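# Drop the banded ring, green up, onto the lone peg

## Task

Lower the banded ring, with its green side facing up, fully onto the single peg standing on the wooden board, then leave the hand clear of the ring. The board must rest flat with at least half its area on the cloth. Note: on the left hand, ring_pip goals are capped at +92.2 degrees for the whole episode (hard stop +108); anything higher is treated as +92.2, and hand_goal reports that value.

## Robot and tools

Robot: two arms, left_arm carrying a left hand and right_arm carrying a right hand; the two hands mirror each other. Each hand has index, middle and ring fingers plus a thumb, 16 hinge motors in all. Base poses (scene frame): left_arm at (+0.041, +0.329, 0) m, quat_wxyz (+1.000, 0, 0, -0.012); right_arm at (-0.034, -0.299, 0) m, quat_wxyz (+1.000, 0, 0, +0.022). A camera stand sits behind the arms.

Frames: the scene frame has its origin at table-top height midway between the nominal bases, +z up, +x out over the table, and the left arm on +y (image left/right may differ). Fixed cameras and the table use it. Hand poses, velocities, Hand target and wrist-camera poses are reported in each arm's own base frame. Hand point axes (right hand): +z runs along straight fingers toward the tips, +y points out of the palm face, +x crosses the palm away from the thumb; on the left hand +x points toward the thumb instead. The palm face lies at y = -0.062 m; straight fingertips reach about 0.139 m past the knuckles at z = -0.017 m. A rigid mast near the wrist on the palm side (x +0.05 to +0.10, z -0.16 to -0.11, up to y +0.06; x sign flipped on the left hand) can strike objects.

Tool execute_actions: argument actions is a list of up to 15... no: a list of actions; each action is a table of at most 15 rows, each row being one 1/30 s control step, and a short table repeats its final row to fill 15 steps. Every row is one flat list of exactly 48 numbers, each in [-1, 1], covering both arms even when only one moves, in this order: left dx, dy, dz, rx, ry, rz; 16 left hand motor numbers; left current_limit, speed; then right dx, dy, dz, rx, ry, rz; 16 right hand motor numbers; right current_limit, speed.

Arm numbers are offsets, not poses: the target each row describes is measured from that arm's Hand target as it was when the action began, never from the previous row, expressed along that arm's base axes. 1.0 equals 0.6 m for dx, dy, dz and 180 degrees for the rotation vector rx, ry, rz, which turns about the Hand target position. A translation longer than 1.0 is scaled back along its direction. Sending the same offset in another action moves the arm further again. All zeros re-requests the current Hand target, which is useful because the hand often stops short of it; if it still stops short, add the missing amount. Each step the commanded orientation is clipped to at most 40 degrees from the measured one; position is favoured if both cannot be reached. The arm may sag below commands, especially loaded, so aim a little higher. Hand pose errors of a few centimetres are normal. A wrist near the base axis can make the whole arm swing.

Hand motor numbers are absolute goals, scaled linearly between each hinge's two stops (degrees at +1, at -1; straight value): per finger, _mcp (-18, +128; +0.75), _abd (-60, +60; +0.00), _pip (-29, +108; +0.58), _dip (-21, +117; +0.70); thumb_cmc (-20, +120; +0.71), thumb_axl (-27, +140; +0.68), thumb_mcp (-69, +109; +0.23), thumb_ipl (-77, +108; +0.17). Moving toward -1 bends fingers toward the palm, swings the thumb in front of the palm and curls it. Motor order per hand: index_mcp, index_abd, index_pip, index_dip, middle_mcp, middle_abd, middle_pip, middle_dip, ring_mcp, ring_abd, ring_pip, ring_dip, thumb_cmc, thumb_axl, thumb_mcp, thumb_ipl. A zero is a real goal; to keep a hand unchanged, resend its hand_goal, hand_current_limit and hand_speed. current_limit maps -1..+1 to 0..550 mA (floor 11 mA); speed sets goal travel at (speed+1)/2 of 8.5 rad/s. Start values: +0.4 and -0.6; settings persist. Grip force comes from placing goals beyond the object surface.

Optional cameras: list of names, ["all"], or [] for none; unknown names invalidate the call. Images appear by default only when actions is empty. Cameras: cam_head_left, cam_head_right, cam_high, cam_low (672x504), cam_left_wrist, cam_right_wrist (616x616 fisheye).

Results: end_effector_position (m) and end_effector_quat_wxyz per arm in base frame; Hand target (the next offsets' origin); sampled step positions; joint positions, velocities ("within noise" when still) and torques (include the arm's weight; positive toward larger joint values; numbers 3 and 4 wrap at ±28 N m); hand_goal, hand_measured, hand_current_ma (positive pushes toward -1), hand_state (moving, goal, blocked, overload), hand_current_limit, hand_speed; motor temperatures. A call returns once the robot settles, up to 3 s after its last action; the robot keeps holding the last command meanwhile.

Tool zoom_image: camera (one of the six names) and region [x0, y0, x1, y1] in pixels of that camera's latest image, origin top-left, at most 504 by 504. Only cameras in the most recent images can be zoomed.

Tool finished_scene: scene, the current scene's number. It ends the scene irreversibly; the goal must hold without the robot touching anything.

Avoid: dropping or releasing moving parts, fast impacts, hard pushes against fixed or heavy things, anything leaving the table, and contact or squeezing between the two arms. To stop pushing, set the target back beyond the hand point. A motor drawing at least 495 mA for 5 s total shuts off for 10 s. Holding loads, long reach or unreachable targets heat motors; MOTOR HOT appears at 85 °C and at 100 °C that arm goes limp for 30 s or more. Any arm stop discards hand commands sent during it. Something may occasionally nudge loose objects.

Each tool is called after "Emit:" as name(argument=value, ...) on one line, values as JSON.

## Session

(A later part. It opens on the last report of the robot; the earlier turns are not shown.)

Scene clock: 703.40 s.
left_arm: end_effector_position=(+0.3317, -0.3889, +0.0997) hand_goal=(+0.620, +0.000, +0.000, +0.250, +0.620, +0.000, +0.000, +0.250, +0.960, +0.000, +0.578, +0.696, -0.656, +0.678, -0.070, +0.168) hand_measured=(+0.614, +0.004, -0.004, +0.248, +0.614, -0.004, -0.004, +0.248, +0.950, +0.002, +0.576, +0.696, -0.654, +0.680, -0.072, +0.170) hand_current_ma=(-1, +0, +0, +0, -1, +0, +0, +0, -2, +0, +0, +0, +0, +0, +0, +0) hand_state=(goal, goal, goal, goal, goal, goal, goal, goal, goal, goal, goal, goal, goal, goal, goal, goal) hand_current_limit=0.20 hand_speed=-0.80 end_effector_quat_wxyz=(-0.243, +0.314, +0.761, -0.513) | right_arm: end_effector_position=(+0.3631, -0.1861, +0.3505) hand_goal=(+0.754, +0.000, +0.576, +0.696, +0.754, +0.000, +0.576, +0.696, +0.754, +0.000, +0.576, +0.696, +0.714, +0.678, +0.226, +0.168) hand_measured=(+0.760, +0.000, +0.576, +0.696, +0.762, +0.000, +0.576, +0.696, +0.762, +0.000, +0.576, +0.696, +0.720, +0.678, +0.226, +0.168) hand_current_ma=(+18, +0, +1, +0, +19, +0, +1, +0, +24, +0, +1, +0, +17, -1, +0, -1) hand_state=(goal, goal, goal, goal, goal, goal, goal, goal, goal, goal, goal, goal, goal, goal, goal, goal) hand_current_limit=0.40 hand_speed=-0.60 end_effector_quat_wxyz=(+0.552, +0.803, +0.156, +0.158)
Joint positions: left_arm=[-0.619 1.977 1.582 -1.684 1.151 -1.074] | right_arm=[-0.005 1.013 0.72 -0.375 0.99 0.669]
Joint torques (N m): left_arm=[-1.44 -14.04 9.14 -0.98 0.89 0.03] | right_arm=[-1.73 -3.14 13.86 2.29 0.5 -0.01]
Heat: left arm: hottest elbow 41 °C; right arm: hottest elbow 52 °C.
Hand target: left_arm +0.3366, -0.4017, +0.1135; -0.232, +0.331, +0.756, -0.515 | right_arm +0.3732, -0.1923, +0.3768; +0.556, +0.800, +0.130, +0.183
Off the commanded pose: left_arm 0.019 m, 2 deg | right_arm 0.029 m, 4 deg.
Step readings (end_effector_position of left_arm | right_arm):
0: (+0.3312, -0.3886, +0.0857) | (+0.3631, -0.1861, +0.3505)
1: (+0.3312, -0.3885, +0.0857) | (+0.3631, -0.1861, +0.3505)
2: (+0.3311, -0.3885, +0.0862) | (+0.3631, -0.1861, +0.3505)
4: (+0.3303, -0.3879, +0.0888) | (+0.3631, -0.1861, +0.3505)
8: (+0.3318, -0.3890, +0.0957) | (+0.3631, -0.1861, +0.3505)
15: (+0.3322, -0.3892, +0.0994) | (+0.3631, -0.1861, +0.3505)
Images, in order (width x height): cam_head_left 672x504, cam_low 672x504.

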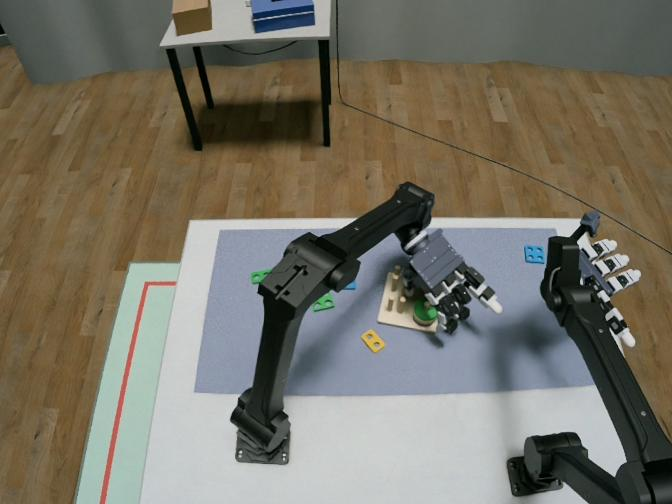

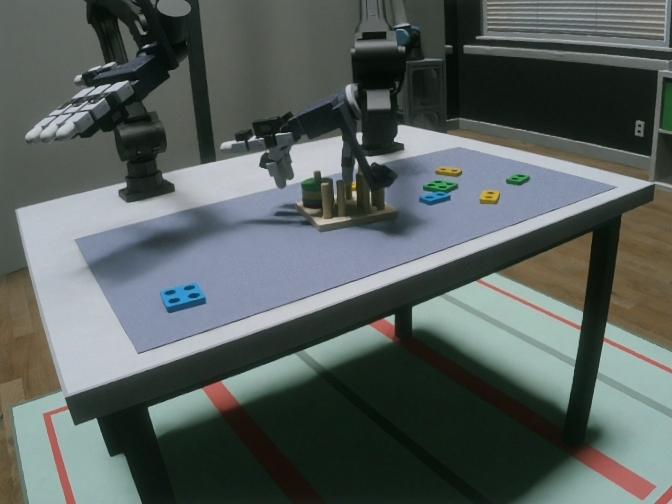

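Emit:
execute_actions(actions=[[[0.0033,-0.0017,0.0583,0,0,0,0.62,0,0,0.25,0.62,0,0,0.25,0.959,0,0.577,0.696,-0.657,0.677,-0.07,0.168,0.2,-0.8,0,0,0,0,0,0,0.754,0,0.576,0.696,0.754,0,0.576,0.696,0.754,0,0.576,0.696,0.714,0.678,0.226,0.168,0.4,-0.6]]], cameras=["cam_low"])

Scene clock: 716.20 s.
left_arm: end_effector_position=(+0.3370, -0.3923, +0.1389) hand_goal=(+0.620, +0.000, +0.000, +0.250, +0.620, +0.000, +0.000, +0.250, +0.960, +0.000, +0.578, +0.696, -0.656, +0.678, -0.070, +0.168) hand_measured=(+0.614, +0.004, -0.004, +0.248, +0.614, -0.004, -0.004, +0.248, +0.950, +0.002, +0.576, +0.696, -0.654, +0.680, -0.072, +0.170) hand_current_ma=(-1, +0, +0, +0, -1, +0, +0, +0, -2, +0, +0, +0, +0, +0, +0, +0) hand_state=(goal, goal, goal, goal, goal, goal, goal, goal, goal, goal, goal, goal, goal, goal, goal, goal) hand_current_limit=0.20 hand_speed=-0.80 end_effector_quat_wxyz=(-0.222, +0.319, +0.764, -0.515) | right_arm: end_effector_position=(+0.3631, -0.1861, +0.3505) hand_goal=(+0.754, +0.000, +0.576, +0.696, +0.754, +0.000, +0.576, +0.696, +0.754, +0.000, +0.576, +0.696, +0.714, +0.678, +0.226, +0.168) hand_measured=(+0.760, +0.000, +0.576, +0.696, +0.762, +0.000, +0.576, +0.696, +0.762, +0.000, +0.576, +0.696, +0.720, +0.678, +0.226, +0.168) hand_current_ma=(+18, +0, +1, +0, +19, +0, +1, +0, +24, +0, +1, +0, +17, -1, +0, -1) hand_state=(goal, goal, goal, goal, goal, goal, goal, goal, goal, goal, goal, goal, goal, goal, goal, goal) hand_current_limit=0.40 hand_speed=-0.60 end_effector_quat_wxyz=(+0.552, +0.803, +0.156, +0.158)
Joint positions: left_arm=[-0.619 1.92 1.617 -1.697 1.151 -1.117] | right_arm=[-0.005 1.013 0.72 -0.375 0.99 0.669]
Joint torques (N m): left_arm=[-1.55 -13.04 9.24 -0.83 0.88 -0.12] | right_arm=[-1.73 -3.08 13.87 2.3 0.5 -0.02]
Heat: left arm: hottest elbow 42 °C; right arm: hottest elbow 52 °C.
Hand target: left_arm +0.3386, -0.4027, +0.1485; -0.232, +0.332, +0.756, -0.515 | right_arm +0.3732, -0.1923, +0.3768; +0.556, +0.800, +0.130, +0.183
Off the commanded pose: left_arm 0.014 m, 2 deg | right_arm 0.029 m, 4 deg.
joint sent to its limit (left arm) — joint 4 (wrist pitch), lower limit. The joint targets still meet the commanded pose.
Step readings (end_effector_position of left_arm | right_arm):
0: (+0.3317, -0.3889, +0.0997) | (+0.3631, -0.1861, +0.3505)
1: (+0.3317, -0.3889, +0.0997) | (+0.3631, -0.1861, +0.3505)
2: (+0.3318, -0.3889, +0.1004) | (+0.3631, -0.1861, +0.3505)
4: (+0.3318, -0.3889, +0.1039) | (+0.3631, -0.1861, +0.3505)
8: (+0.3335, -0.3900, +0.1189) | (+0.3631, -0.1861, +0.3505)
15: (+0.3374, -0.3926, +0.1387) | (+0.3631, -0.1861, +0.3505)
Images, in order (width x height): cam_low 672x504.

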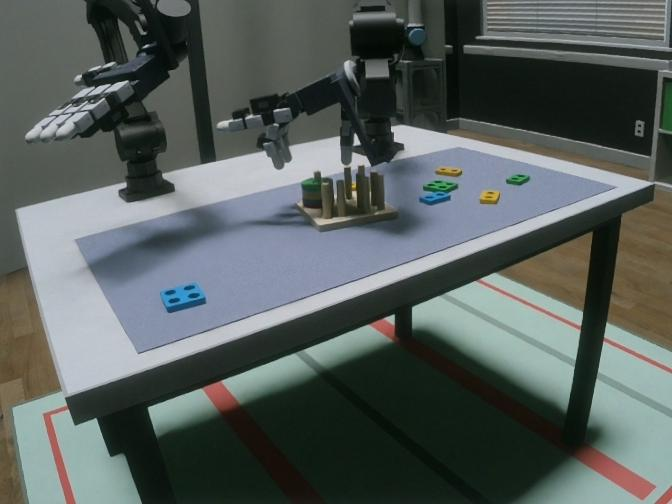

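Emit:
execute_actions(actions=[[[-0.002,0.002,0.06,0,0,0,0.62,0,0,0.25,0.62,0,0,0.25,0.959,0,0.577,0.696,-0.657,0.677,-0.07,0.168,0.2,-0.8,0,0,0,0,0,0,0.754,0,0.576,0.696,0.754,0,0.576,0.696,0.754,0,0.576,0.696,0.714,0.678,0.226,0.168,0.4,-0.6]]], cameras=["cam_low","cam_head_left","cam_high"])

Emit:
zoom_image(camera="cam_low", region=[270, 120, 430, 250])

Emit:
zoom_image(camera="cam_head_left", region=[300, 150, 500, 320])

Scene clock: 720.77 s.
left_arm: end_effector_position=(+0.3360, -0.3913, +0.1725) hand_goal=(+0.620, +0.000, +0.000, +0.250, +0.620, +0.000, +0.000, +0.250, +0.960, +0.000, +0.578, +0.696, -0.656, +0.678, -0.070, +0.168) hand_measured=(+0.614, +0.004, -0.004, +0.248, +0.614, -0.004, -0.004, +0.248, +0.950, +0.002, +0.576, +0.696, -0.654, +0.680, -0.072, +0.170) hand_current_ma=(-1, +0, +0, +0, -1, +0, +0, +0, -2, +0, +0, +0, +0, +0, +0, +0) hand_state=(goal, goal, goal, goal, goal, goal, goal, goal, goal, goal, goal, goal, goal, goal, goal, goal) hand_current_limit=0.20 hand_speed=-0.80 end_effector_quat_wxyz=(-0.210, +0.312, +0.770, -0.514) | right_arm: end_effector_position=(+0.3631, -0.1861, +0.3505) hand_goal=(+0.754, +0.000, +0.576, +0.696, +0.754, +0.000, +0.576, +0.696, +0.754, +0.000, +0.576, +0.696, +0.714, +0.678, +0.226, +0.168) hand_measured=(+0.760, +0.000, +0.576, +0.696, +0.762, +0.000, +0.576, +0.696, +0.762, +0.000, +0.576, +0.696, +0.720, +0.678, +0.226, +0.168) hand_current_ma=(+18, +0, +1, +0, +19, +0, +1, +0, +24, +0, +1, +0, +17, -1, +0, -1) hand_state=(goal, goal, goal, goal, goal, goal, goal, goal, goal, goal, goal, goal, goal, goal, goal, goal) hand_current_limit=0.40 hand_speed=-0.60 end_effector_quat_wxyz=(+0.552, +0.803, +0.156, +0.158)
Joint positions: left_arm=[-0.62 1.865 1.637 -1.697 1.151 -1.189] | right_arm=[-0.005 1.013 0.72 -0.375 0.99 0.669]
Joint torques (N m): left_arm=[-1.67 -12.86 9.57 -0.7 0.88 -0.11] | right_arm=[-1.79 -3.08 13.86 2.29 0.5 -0.01]
Heat: left arm: hottest elbow 42 °C; right arm: hottest elbow 52 °C.
Hand target: left_arm +0.3373, -0.4015, +0.1844; -0.232, +0.331, +0.756, -0.515 | right_arm +0.3732, -0.1923, +0.3768; +0.556, +0.800, +0.130, +0.183
Off the commanded pose: left_arm 0.016 m, 4 deg | right_arm 0.029 m, 4 deg.
joint sent to its limit (left arm) — joint 4 (wrist pitch), lower limit. The joint targets are off in orientation, not in position.
Step readings (end_effector_position of left_arm | right_arm):
0: (+0.3370, -0.3923, +0.1389) | (+0.3631, -0.1861, +0.3505)
1: (+0.3369, -0.3922, +0.1389) | (+0.3631, -0.1861, +0.3505)
2: (+0.3367, -0.3920, +0.1392) | (+0.3631, -0.1861, +0.3505)
4: (+0.3357, -0.3912, +0.1415) | (+0.3631, -0.1861, +0.3505)
8: (+0.3343, -0.3900, +0.1532) | (+0.3631, -0.1861, +0.3505)
15: (+0.3364, -0.3916, +0.1722) | (+0.3631, -0.1861, +0.3505)
Images, in order (width x height): cam_head_left 672x504, cam_high 672x504, cam_low 672x504.

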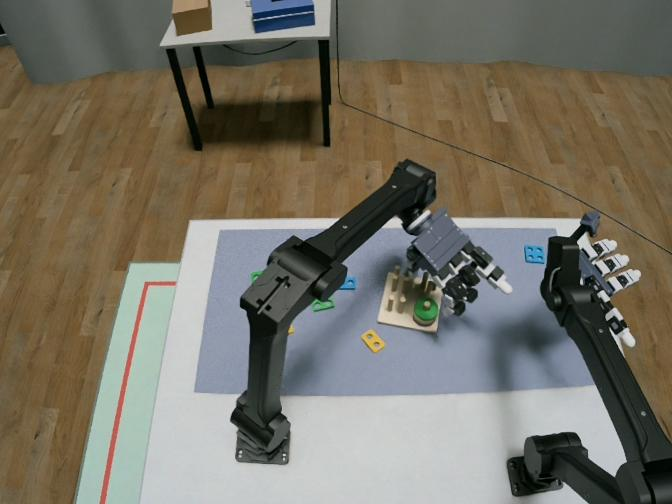

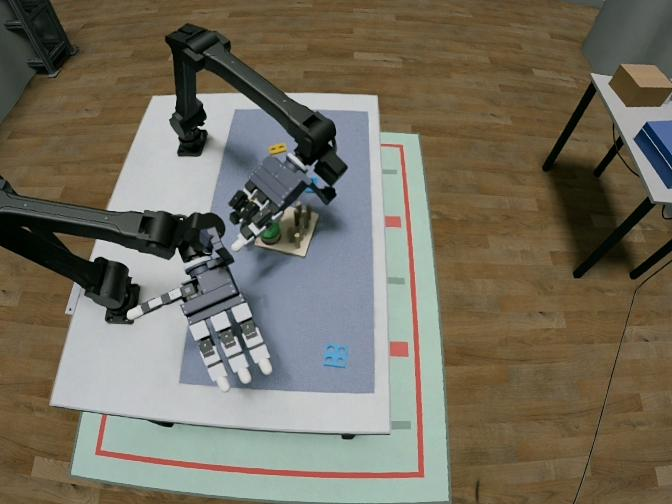

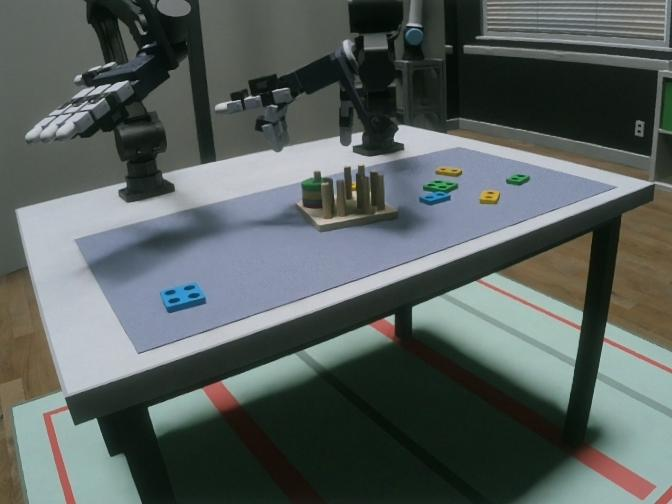

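Scaled by 3.150 from the camera's 672x504 image, which has a finer 960x720 frame.

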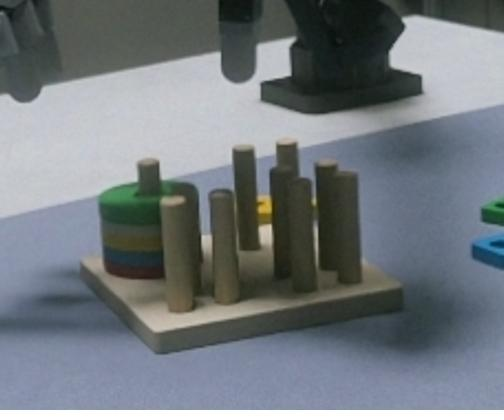

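Scaled by 2.520 from the camera's 672x504 image, which has a finer 960x720 frame.

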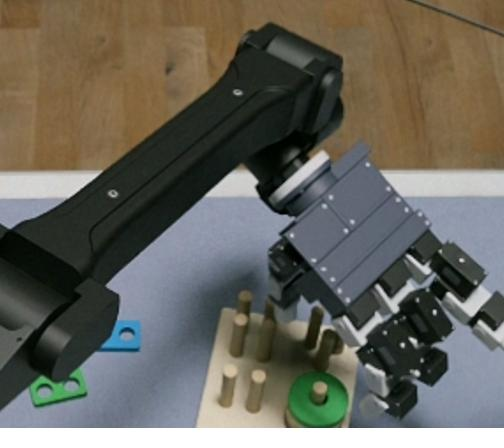

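Emit:
finished_scene(scene=3)

The scene is finished: the task was done.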